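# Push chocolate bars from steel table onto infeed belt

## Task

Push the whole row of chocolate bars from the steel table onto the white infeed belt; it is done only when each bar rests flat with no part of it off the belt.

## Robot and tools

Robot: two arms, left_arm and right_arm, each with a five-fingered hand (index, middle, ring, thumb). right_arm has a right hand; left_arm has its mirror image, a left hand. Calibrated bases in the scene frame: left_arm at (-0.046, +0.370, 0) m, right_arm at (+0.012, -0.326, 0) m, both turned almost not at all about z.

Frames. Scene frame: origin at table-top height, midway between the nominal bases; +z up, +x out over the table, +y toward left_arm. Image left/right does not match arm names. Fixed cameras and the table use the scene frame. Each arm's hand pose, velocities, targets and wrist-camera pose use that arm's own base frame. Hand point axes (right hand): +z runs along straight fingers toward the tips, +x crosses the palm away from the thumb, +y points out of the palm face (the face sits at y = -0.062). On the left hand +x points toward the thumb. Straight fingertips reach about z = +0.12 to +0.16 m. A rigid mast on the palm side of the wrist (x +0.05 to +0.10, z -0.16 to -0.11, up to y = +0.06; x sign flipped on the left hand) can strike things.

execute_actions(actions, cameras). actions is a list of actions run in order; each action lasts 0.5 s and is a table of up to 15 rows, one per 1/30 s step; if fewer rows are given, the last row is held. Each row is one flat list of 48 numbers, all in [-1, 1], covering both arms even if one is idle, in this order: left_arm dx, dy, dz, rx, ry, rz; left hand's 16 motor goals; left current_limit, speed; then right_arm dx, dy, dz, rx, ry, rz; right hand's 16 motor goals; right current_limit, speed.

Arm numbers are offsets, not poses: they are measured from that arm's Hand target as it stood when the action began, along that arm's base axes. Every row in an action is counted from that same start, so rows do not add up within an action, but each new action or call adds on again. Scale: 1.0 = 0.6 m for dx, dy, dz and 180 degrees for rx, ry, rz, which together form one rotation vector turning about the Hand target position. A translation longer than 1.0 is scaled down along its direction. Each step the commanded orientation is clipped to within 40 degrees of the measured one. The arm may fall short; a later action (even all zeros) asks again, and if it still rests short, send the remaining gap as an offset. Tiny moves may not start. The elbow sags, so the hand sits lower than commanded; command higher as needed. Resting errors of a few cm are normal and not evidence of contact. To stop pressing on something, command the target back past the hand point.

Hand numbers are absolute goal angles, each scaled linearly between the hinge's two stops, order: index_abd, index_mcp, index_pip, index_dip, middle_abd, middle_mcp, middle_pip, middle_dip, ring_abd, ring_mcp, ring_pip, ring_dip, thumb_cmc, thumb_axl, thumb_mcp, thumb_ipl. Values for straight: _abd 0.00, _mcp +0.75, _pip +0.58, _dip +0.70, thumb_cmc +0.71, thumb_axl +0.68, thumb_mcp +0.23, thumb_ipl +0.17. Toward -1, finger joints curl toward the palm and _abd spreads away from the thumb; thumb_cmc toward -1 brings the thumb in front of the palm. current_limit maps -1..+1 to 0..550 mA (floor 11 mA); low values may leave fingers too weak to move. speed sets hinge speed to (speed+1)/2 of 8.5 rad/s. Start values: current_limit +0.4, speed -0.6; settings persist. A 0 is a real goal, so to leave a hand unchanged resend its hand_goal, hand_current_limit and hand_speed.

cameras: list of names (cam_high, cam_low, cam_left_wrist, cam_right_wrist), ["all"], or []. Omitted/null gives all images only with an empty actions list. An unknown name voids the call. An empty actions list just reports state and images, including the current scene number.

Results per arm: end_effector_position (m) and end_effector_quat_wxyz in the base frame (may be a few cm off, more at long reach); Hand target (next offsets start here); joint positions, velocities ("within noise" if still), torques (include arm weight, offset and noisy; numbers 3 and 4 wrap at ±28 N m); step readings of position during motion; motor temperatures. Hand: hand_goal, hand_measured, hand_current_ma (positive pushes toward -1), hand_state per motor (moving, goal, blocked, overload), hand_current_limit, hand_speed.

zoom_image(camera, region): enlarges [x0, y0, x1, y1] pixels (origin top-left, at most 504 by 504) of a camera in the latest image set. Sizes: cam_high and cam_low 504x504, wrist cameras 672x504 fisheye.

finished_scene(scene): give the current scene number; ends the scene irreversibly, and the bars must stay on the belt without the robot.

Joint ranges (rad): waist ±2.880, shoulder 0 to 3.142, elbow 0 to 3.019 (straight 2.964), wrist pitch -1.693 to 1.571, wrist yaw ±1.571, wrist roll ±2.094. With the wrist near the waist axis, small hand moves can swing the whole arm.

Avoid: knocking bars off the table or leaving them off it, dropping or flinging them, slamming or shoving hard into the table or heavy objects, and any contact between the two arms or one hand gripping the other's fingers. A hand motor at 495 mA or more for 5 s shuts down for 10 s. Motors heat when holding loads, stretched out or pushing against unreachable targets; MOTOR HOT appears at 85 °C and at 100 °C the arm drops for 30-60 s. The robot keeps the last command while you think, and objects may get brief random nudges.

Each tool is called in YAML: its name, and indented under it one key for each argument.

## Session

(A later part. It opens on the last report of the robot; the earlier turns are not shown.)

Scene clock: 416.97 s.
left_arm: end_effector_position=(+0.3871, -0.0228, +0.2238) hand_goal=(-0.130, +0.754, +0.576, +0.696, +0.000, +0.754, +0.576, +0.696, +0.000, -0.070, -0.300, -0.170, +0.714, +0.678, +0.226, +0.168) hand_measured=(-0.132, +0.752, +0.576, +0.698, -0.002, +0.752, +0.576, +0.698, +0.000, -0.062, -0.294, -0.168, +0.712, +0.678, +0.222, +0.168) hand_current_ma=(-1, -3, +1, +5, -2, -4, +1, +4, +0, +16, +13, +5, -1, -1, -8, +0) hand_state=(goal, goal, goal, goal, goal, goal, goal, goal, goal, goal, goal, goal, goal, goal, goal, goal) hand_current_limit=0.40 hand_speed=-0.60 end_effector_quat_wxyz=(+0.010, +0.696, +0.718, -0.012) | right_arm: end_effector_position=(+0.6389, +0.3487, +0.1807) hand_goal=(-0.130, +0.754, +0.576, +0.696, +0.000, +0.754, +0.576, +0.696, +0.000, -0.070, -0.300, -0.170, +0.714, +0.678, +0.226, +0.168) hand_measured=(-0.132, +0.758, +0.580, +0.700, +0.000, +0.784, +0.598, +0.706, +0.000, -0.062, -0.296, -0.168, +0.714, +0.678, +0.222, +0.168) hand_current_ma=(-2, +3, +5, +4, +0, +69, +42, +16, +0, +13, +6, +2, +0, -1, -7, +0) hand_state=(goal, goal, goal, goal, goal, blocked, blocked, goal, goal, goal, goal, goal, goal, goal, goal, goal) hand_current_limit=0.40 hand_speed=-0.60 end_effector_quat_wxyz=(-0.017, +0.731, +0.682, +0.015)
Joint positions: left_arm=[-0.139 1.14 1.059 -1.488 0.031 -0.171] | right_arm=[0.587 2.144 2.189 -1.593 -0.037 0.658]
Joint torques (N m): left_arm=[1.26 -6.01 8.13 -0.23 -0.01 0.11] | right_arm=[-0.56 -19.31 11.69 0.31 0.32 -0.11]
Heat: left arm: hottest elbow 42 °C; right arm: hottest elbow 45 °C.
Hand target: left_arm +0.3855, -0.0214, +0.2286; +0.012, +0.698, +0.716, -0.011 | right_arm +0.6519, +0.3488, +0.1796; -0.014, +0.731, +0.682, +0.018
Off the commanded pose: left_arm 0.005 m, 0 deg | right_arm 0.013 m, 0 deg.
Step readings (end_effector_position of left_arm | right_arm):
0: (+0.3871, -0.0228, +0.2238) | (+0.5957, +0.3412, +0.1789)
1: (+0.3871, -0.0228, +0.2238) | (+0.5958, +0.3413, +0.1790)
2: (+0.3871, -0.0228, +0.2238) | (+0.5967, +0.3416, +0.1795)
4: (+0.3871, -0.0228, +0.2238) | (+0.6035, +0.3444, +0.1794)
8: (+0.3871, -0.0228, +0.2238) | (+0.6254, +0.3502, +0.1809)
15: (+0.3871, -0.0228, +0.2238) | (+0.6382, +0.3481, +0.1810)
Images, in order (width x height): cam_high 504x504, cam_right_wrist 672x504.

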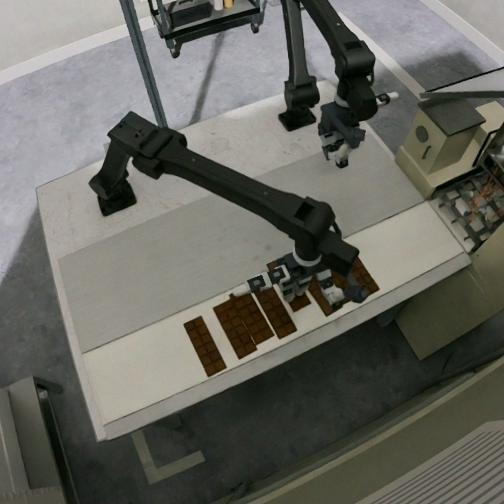

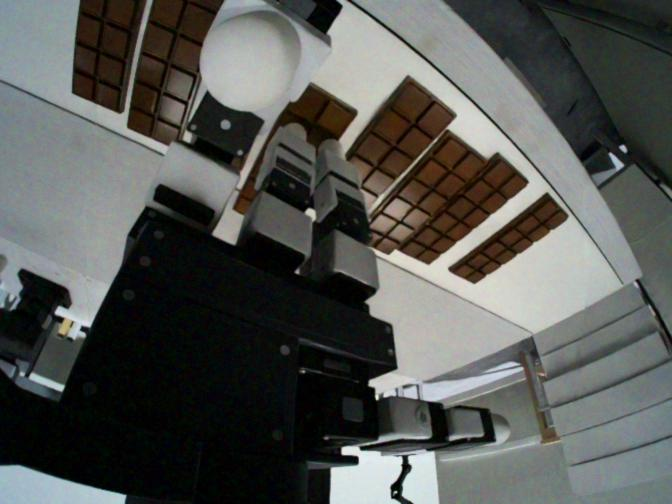

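execute_actions:
  actions:
    - [[0,0,0,0,0,0,-0.13,0.754,0.576,0.696,0,0.754,0.576,0.696,0,-0.07,-0.3,-0.17,0.714,0.678,0.226,0.168,0.4,-0.6,0.025,0.002,0.003,0,0,0,-0.13,0.754,0.576,0.696,0,0.754,0.576,0.696,0,-0.07,-0.3,-0.17,0.714,0.678,0.226,0.168,0.4,-0.6],[0,0,0,0,0,0,-0.13,0.754,0.576,0.696,0,0.754,0.576,0.696,0,-0.07,-0.3,-0.17,0.714,0.678,0.226,0.168,0.4,-0.6,0.05,0.005,0.006,0,0,0,-0.13,0.754,0.576,0.696,0,0.754,0.576,0.696,0,-0.07,-0.3,-0.17,0.714,0.678,0.226,0.168,0.4,-0.6]]
  cameras: ["cam_right_wrist","cam_high"]

zoom_image:
  camera: "cam_high"
  region: [230, 200, 370, 340]

zoom_image:
  camera: "cam_right_wrist"
  region: [200, 0, 450, 200]

Scene clock: 418.87 s.
left_arm: end_effector_position=(+0.3871, -0.0228, +0.2238) hand_goal=(-0.130, +0.754, +0.576, +0.696, +0.000, +0.754, +0.576, +0.696, +0.000, -0.070, -0.300, -0.170, +0.714, +0.678, +0.226, +0.168) hand_measured=(-0.132, +0.752, +0.576, +0.698, -0.002, +0.752, +0.576, +0.698, +0.000, -0.062, -0.294, -0.168, +0.712, +0.678, +0.222, +0.168) hand_current_ma=(-1, -3, +1, +5, -2, -4, +1, +4, +0, +16, +13, +5, -1, -1, -8, +0) hand_state=(goal, goal, goal, goal, goal, goal, goal, goal, goal, goal, goal, goal, goal, goal, goal, goal) hand_current_limit=0.40 hand_speed=-0.60 end_effector_quat_wxyz=(+0.010, +0.696, +0.718, -0.012) | right_arm: end_effector_position=(+0.6694, +0.3538, +0.1819) hand_goal=(-0.130, +0.754, +0.576, +0.696, +0.000, +0.754, +0.576, +0.696, +0.000, -0.070, -0.300, -0.170, +0.714, +0.678, +0.226, +0.168) hand_measured=(-0.132, +0.754, +0.578, +0.698, +0.002, +0.782, +0.596, +0.706, +0.000, -0.062, -0.296, -0.168, +0.714, +0.678, +0.222, +0.168) hand_current_ma=(-2, +1, +2, +3, +1, +64, +40, +16, +0, +13, +6, +2, +0, -1, -7, +0) hand_state=(goal, goal, goal, goal, goal, blocked, blocked, goal, goal, goal, goal, goal, goal, goal, goal, goal) hand_current_limit=0.40 hand_speed=-0.60 end_effector_quat_wxyz=(-0.017, +0.731, +0.682, +0.013)
Joint positions: left_arm=[-0.139 1.14 1.059 -1.488 0.031 -0.171] | right_arm=[0.569 2.267 2.408 -1.692 -0.038 0.638]
Joint torques (N m): left_arm=[1.32 -6.01 8.12 -0.23 -0.01 0.11] | right_arm=[-0.73 -21.07 11.88 0.38 0.32 -0.12]
Heat: left arm: hottest elbow 42 °C; right arm: hottest elbow 45 °C.
Hand target: left_arm +0.3855, -0.0214, +0.2286; +0.012, +0.698, +0.716, -0.011 | right_arm +0.6818, +0.3520, +0.1833; -0.014, +0.731, +0.682, +0.018
Off the commanded pose: left_arm 0.005 m, 0 deg | right_arm 0.013 m, 1 deg.
Step readings (end_effector_position of left_arm | right_arm):
0: (+0.3871, -0.0228, +0.2238) | (+0.6390, +0.3487, +0.1808)
1: (+0.3871, -0.0228, +0.2238) | (+0.6390, +0.3488, +0.1809)
2: (+0.3871, -0.0228, +0.2238) | (+0.6395, +0.3491, +0.1813)
4: (+0.3871, -0.0228, +0.2238) | (+0.6449, +0.3516, +0.1812)
8: (+0.3871, -0.0228, +0.2238) | (+0.6595, +0.3553, +0.1824)
15: (+0.3871, -0.0228, +0.2238) | (+0.6688, +0.3533, +0.1822)
Images, in order (width x height): cam_high 504x504, cam_right_wrist 672x504.

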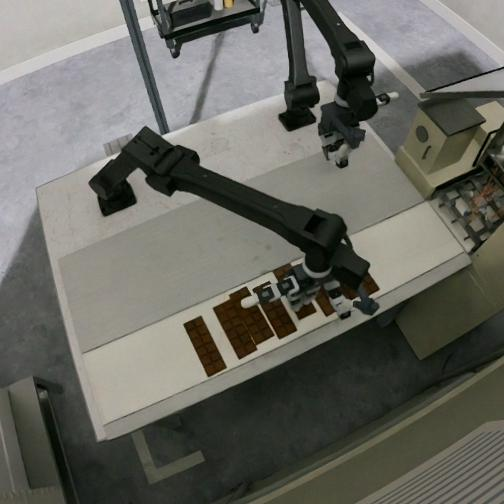

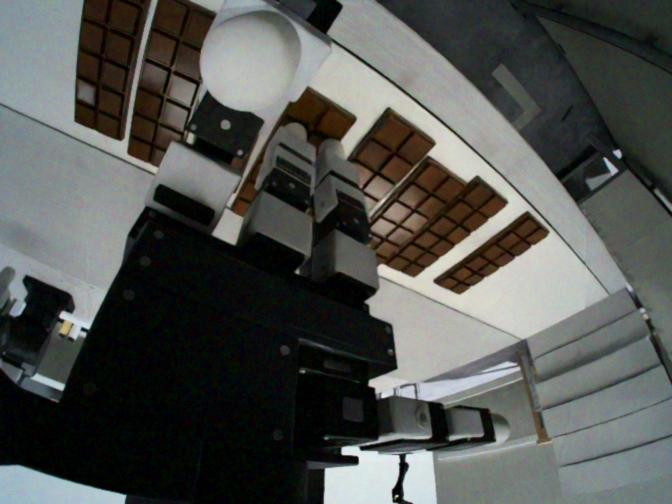

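Scaled by 3.600 from the camera's 504x504 image, which has a finer 720x720 frame.

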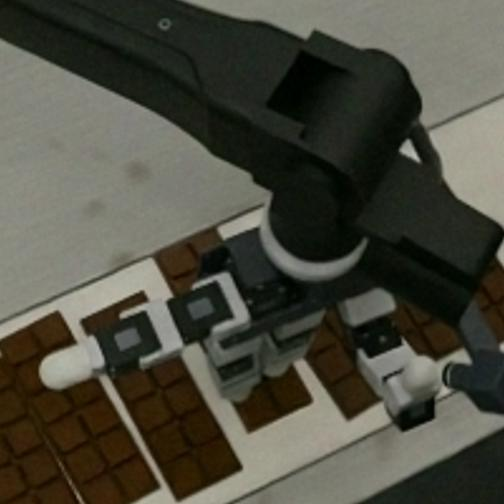

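Scaled by 2.016 from the camera's 672x504 image, which has a finer 960x720 frame.

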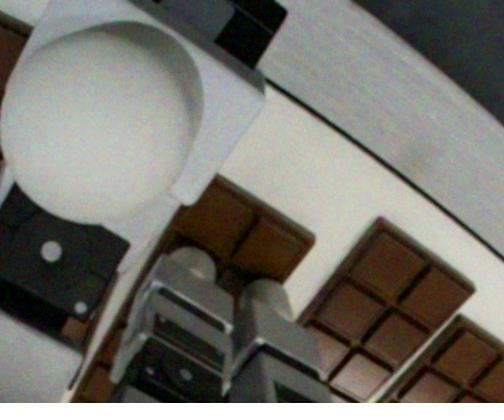

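execute_actions:
  actions:
    - [[0,0,0,0,0,0,-0.13,0.754,0.576,0.696,0,0.754,0.576,0.696,0,-0.07,-0.3,-0.17,0.714,0.678,0.226,0.168,0.4,-0.6,0.017,0.002,0.001,0,0,0,-0.13,0.754,0.576,0.696,0,0.754,0.576,0.696,0,-0.07,-0.3,-0.17,0.714,0.678,0.226,0.168,0.4,-0.6],[0,0,0,0,0,0,-0.13,0.754,0.576,0.696,0,0.754,0.576,0.696,0,-0.07,-0.3,-0.17,0.714,0.678,0.226,0.168,0.4,-0.6,0.033,0.004,0.003,0,0,0,-0.13,0.754,0.576,0.696,0,0.754,0.576,0.696,0,-0.07,-0.3,-0.17,0.714,0.678,0.226,0.168,0.4,-0.6]]
  cameras: ["cam_right_wrist","cam_high"]

zoom_image:
  camera: "cam_high"
  region: [230, 200, 370, 340]

zoom_image:
  camera: "cam_right_wrist"
  region: [200, 0, 450, 200]

Scene clock: 420.67 s.
left_arm: end_effector_position=(+0.3871, -0.0228, +0.2238) hand_goal=(-0.130, +0.754, +0.576, +0.696, +0.000, +0.754, +0.576, +0.696, +0.000, -0.070, -0.300, -0.170, +0.714, +0.678, +0.226, +0.168) hand_measured=(-0.132, +0.752, +0.576, +0.698, -0.002, +0.752, +0.576, +0.698, +0.000, -0.062, -0.294, -0.168, +0.712, +0.678, +0.222, +0.168) hand_current_ma=(-1, -3, +1, +5, -2, -4, +1, +4, +0, +16, +13, +5, -1, -1, -8, +0) hand_state=(goal, goal, goal, goal, goal, goal, goal, goal, goal, goal, goal, goal, goal, goal, goal, goal) hand_current_limit=0.40 hand_speed=-0.60 end_effector_quat_wxyz=(+0.010, +0.696, +0.718, -0.012) | right_arm: end_effector_position=(+0.6888, +0.3572, +0.1848) hand_goal=(-0.130, +0.754, +0.576, +0.696, +0.000, +0.754, +0.576, +0.696, +0.000, -0.070, -0.300, -0.170, +0.714, +0.678, +0.226, +0.168) hand_measured=(-0.132, +0.760, +0.580, +0.698, +0.004, +0.782, +0.596, +0.706, +0.000, -0.062, -0.296, -0.168, +0.714, +0.678, +0.222, +0.168) hand_current_ma=(-2, +8, +4, +2, +3, +66, +41, +16, +0, +13, +6, +2, +0, -1, -7, +0) hand_state=(goal, goal, goal, goal, goal, blocked, blocked, goal, goal, goal, goal, goal, goal, goal, goal, goal) hand_current_limit=0.40 hand_speed=-0.60 end_effector_quat_wxyz=(-0.012, +0.729, +0.684, +0.030)
Joint positions: left_arm=[-0.139 1.14 1.059 -1.488 0.031 -0.171] | right_arm=[0.559 2.317 2.499 -1.699 -0.036 0.624]
Joint torques (N m): left_arm=[1.32 -6.01 8.12 -0.23 -0.01 0.11] | right_arm=[-0.79 -21.19 11.89 0.47 0.32 -0.15]
Heat: left arm: hottest elbow 42 °C; right arm: hottest elbow 46 °C.
Hand target: left_arm +0.3855, -0.0214, +0.2286; +0.012, +0.698, +0.716, -0.011 | right_arm +0.7017, +0.3545, +0.1849; -0.014, +0.731, +0.682, +0.018
Off the commanded pose: left_arm 0.005 m, 0 deg | right_arm 0.013 m, 1 deg.
joint sent to its limit (right arm) — joint 4 (wrist pitch), lower limit. The joint targets still meet the commanded pose.
Step readings (end_effector_position of left_arm | right_arm):
0: (+0.3871, -0.0228, +0.2238) | (+0.6694, +0.3538, +0.1819)
1: (+0.3871, -0.0228, +0.2238) | (+0.6695, +0.3538, +0.1821)
2: (+0.3871, -0.0228, +0.2238) | (+0.6700, +0.3539, +0.1821)
4: (+0.3871, -0.0228, +0.2238) | (+0.6736, +0.3555, +0.1826)
8: (+0.3871, -0.0228, +0.2238) | (+0.6833, +0.3581, +0.1840)
15: (+0.3871, -0.0228, +0.2238) | (+0.6884, +0.3570, +0.1847)
Images, in order (width x height): cam_high 504x504, cam_right_wrist 672x504.

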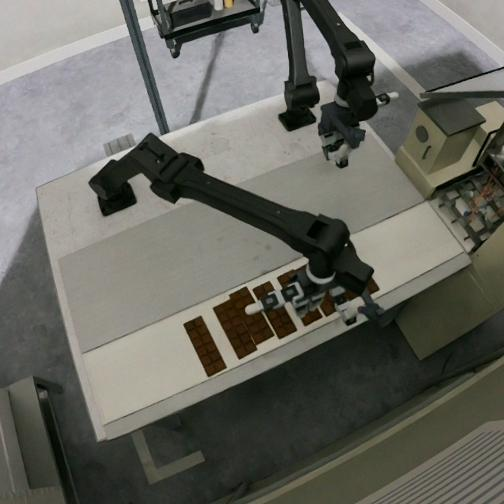

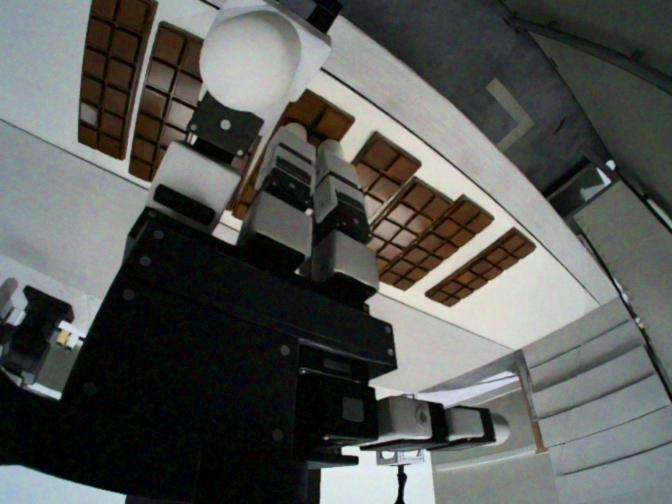

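Scaled by 3.600 from the camera's 504x504 image, which has a finer 720x720 frame.

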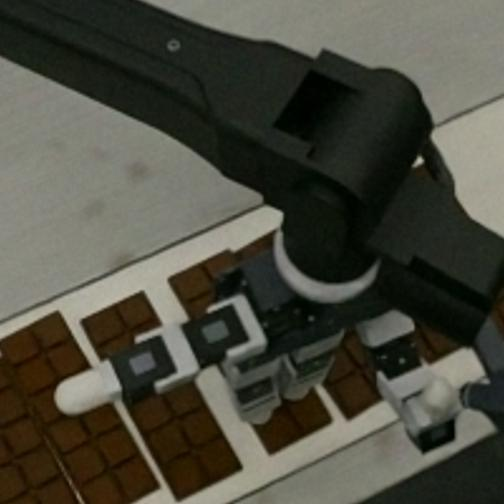

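Scaled by 2.016 from the camera's 672x504 image, which has a finer 960x720 frame.

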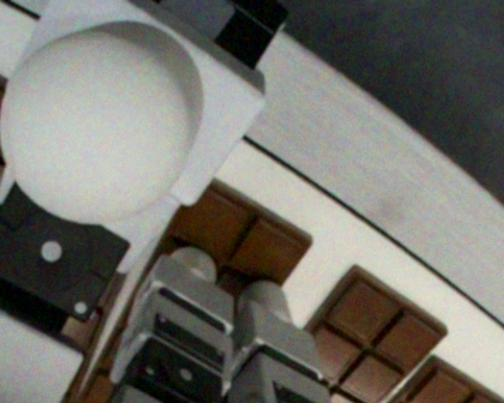

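execute_actions:
  actions:
    - [[0,0,0,0,0,0,-0.13,0.754,0.576,0.696,0,0.754,0.576,0.696,0,-0.07,-0.3,-0.17,0.714,0.678,0.226,0.168,0.4,-0.6,-0.01,0,0.07,0,0,0,-0.13,0.754,0.576,0.696,0,0.754,0.576,0.696,0,-0.07,-0.3,-0.17,0.714,0.678,0.226,0.168,0.4,-0.6]]
    - [[0,0,0,0,0,0,-0.13,0.754,0.576,0.696,0,0.754,0.576,0.696,0,-0.07,-0.3,-0.17,0.714,0.678,0.226,0.168,0.4,-0.6,-0.05,0,0.08,0,0,0,-0.13,0.754,0.576,0.696,0,0.754,0.576,0.696,0,-0.07,-0.3,-0.17,0.714,0.678,0.226,0.168,0.4,-0.6]]
    - [[0,0,0,0,0,0,-0.13,0.754,0.576,0.696,0,0.754,0.576,0.696,0,-0.07,-0.3,-0.17,0.714,0.678,0.226,0.168,0.4,-0.6,-0.2,-0.02,0.03,0,0,0,-0.13,0.754,0.576,0.696,0,0.754,0.576,0.696,0,-0.07,-0.3,-0.17,0.714,0.678,0.226,0.168,0.4,-0.6]]
    - [[0,0,0,0,0,0,-0.13,0.754,0.576,0.696,0,0.754,0.576,0.696,0,-0.07,-0.3,-0.17,0.714,0.678,0.226,0.168,0.4,-0.6,-0.2,-0.02,0,0,0,0,-0.13,0.754,0.576,0.696,0,0.754,0.576,0.696,0,-0.07,-0.3,-0.17,0.714,0.678,0.226,0.168,0.4,-0.6]]
  cameras: ["cam_high"]

zoom_image:
  camera: "cam_high"
  region: [160, 230, 300, 390]

zoom_image:
  camera: "cam_high"
  region: [250, 220, 400, 350]

Scene clock: 424.50 s.
left_arm: end_effector_position=(+0.3871, -0.0228, +0.2238) hand_goal=(-0.130, +0.754, +0.576, +0.696, +0.000, +0.754, +0.576, +0.696, +0.000, -0.070, -0.300, -0.170, +0.714, +0.678, +0.226, +0.168) hand_measured=(-0.132, +0.752, +0.576, +0.698, -0.002, +0.752, +0.576, +0.698, +0.000, -0.062, -0.294, -0.168, +0.712, +0.678, +0.222, +0.168) hand_current_ma=(-1, -3, +1, +5, -2, -4, +1, +4, +0, +16, +13, +5, -1, -1, -8, +0) hand_state=(goal, goal, goal, goal, goal, goal, goal, goal, goal, goal, goal, goal, goal, goal, goal, goal) hand_current_limit=0.40 hand_speed=-0.60 end_effector_quat_wxyz=(+0.010, +0.696, +0.718, -0.012) | right_arm: end_effector_position=(+0.4222, +0.3307, +0.2877) hand_goal=(-0.130, +0.754, +0.576, +0.696, +0.000, +0.754, +0.576, +0.696, +0.000, -0.070, -0.300, -0.170, +0.714, +0.678, +0.226, +0.168) hand_measured=(-0.132, +0.752, +0.578, +0.698, +0.000, +0.752, +0.578, +0.698, +0.000, -0.062, -0.296, -0.168, +0.714, +0.678, +0.222, +0.168) hand_current_ma=(-1, -2, +1, +2, +1, -2, +1, +3, +0, +12, +6, +2, +0, -1, -7, +0) hand_state=(goal, goal, goal, goal, goal, goal, goal, goal, goal, goal, goal, goal, goal, goal, goal, goal) hand_current_limit=0.40 hand_speed=-0.60 end_effector_quat_wxyz=(-0.015, +0.727, +0.687, +0.006)
Joint positions: left_arm=[-0.139 1.14 1.059 -1.488 0.031 -0.171] | right_arm=[0.804 1.622 1.705 -1.641 -0.029 0.861]
Joint torques (N m): left_arm=[1.26 -6.01 8.13 -0.23 -0.01 0.11] | right_arm=[-0.15 -14.68 8.61 0.94 0.25 0.09]
Heat: left arm: hottest elbow 42 °C; right arm: hottest elbow 46 °C.
Hand target: left_arm +0.3855, -0.0214, +0.2286; +0.012, +0.698, +0.716, -0.011 | right_arm +0.4258, +0.3302, +0.2931; -0.014, +0.731, +0.682, +0.018
Off the commanded pose: left_arm 0.005 m, 0 deg | right_arm 0.007 m, 2 deg.
Step readings (end_effector_position of left_arm | right_arm):
0: (+0.3871, -0.0228, +0.2238) | (+0.6888, +0.3572, +0.1848)
1: (+0.3871, -0.0228, +0.2238) | (+0.6888, +0.3572, +0.1848)
2: (+0.3871, -0.0228, +0.2238) | (+0.6888, +0.3572, +0.1848)
4: (+0.3871, -0.0228, +0.2238) | (+0.6888, +0.3570, +0.1854)
8: (+0.3871, -0.0228, +0.2238) | (+0.6891, +0.3566, +0.1861)
15: (+0.3871, -0.0228, +0.2238) | (+0.6892, +0.3564, +0.1866)
16: (+0.3871, -0.0228, +0.2238) | (+0.6892, +0.3564, +0.1868)
17: (+0.3871, -0.0228, +0.2238) | (+0.6892, +0.3562, +0.1889)
19: (+0.3871, -0.0228, +0.2238) | (+0.6877, +0.3547, +0.1935)
23: (+0.3871, -0.0228, +0.2238) | (+0.6809, +0.3532, +0.2168)
30: (+0.3871, -0.0228, +0.2238) | (+0.6727, +0.3504, +0.2691)
31: (+0.3871, -0.0228, +0.2238) | (+0.6716, +0.3499, +0.2719)
32: (+0.3871, -0.0228, +0.2238) | (+0.6670, +0.3480, +0.2724)
34: (+0.3871, -0.0228, +0.2238) | (+0.6485, +0.3421, +0.2671)
38: (+0.3871, -0.0228, +0.2238) | (+0.6030, +0.3427, +0.2583)
45: (+0.3871, -0.0228, +0.2238) | (+0.5532, +0.3563, +0.2752)
46: (+0.3871, -0.0228, +0.2238) | (+0.5501, +0.3555, +0.2773)
47: (+0.3871, -0.0228, +0.2238) | (+0.5441, +0.3534, +0.2777)
49: (+0.3871, -0.0228, +0.2238) | (+0.5226, +0.3425, +0.2723)
53: (+0.3871, -0.0228, +0.2238) | (+0.4691, +0.3273, +0.2650)
60: (+0.3871, -0.0228, +0.2238) | (+0.4244, +0.3348, +0.2867)
Images, in order (width x height): cam_high 504x504.

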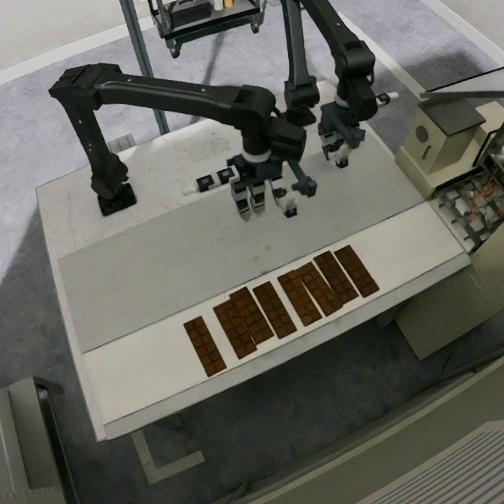

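Scaled by 3.150 from the camera's 504x504 image, which has a finer 720x720 frame.

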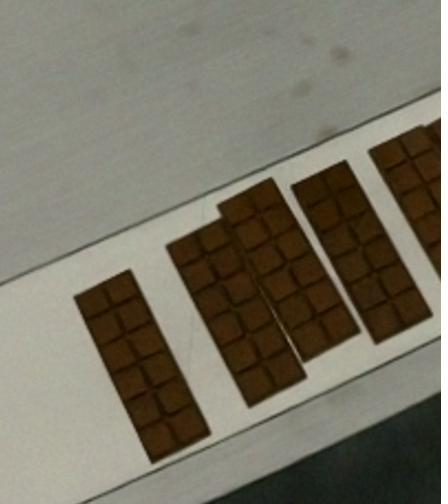

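Scaled by 3.360 from the camera's 504x504 image, which has a finer 720x720 frame.

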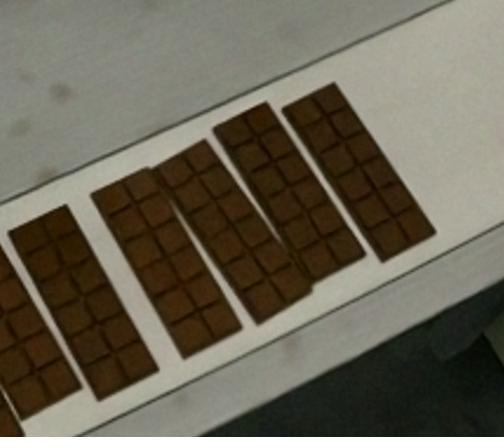

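zoom_image:
  camera: "cam_high"
  region: [275, 250, 325, 300]

zoom_image:
  camera: "cam_high"
  region: [315, 275, 365, 325]

zoom_image:
  camera: "cam_high"
  region: [200, 310, 260, 380]

Scaled by 10.080 from the camera's 504x504 image, which has a finer 720x720 frame.

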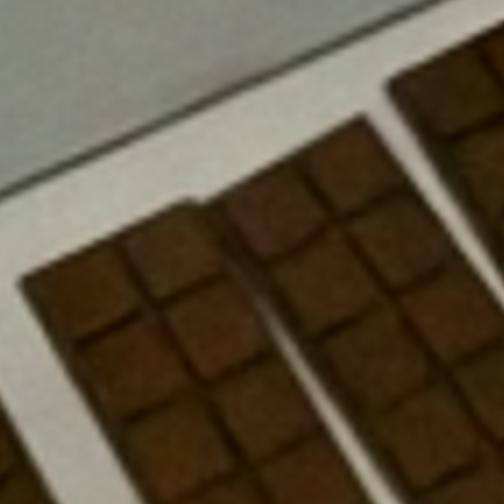

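Scaled by 10.080 from the camera's 504x504 image, which has a finer 720x720 frame.

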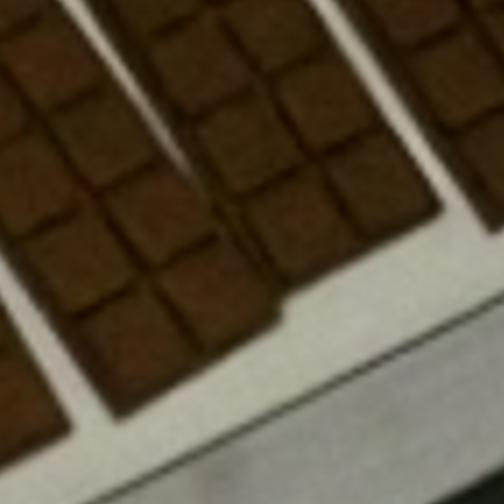

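Scaled by 7.200 from the camera's 504x504 image, which has a finer 720x720 frame.

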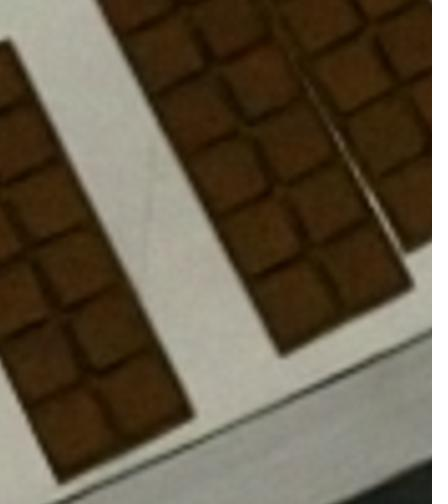

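finished_scene:
  scene: 2

The scene is finished: the task was done.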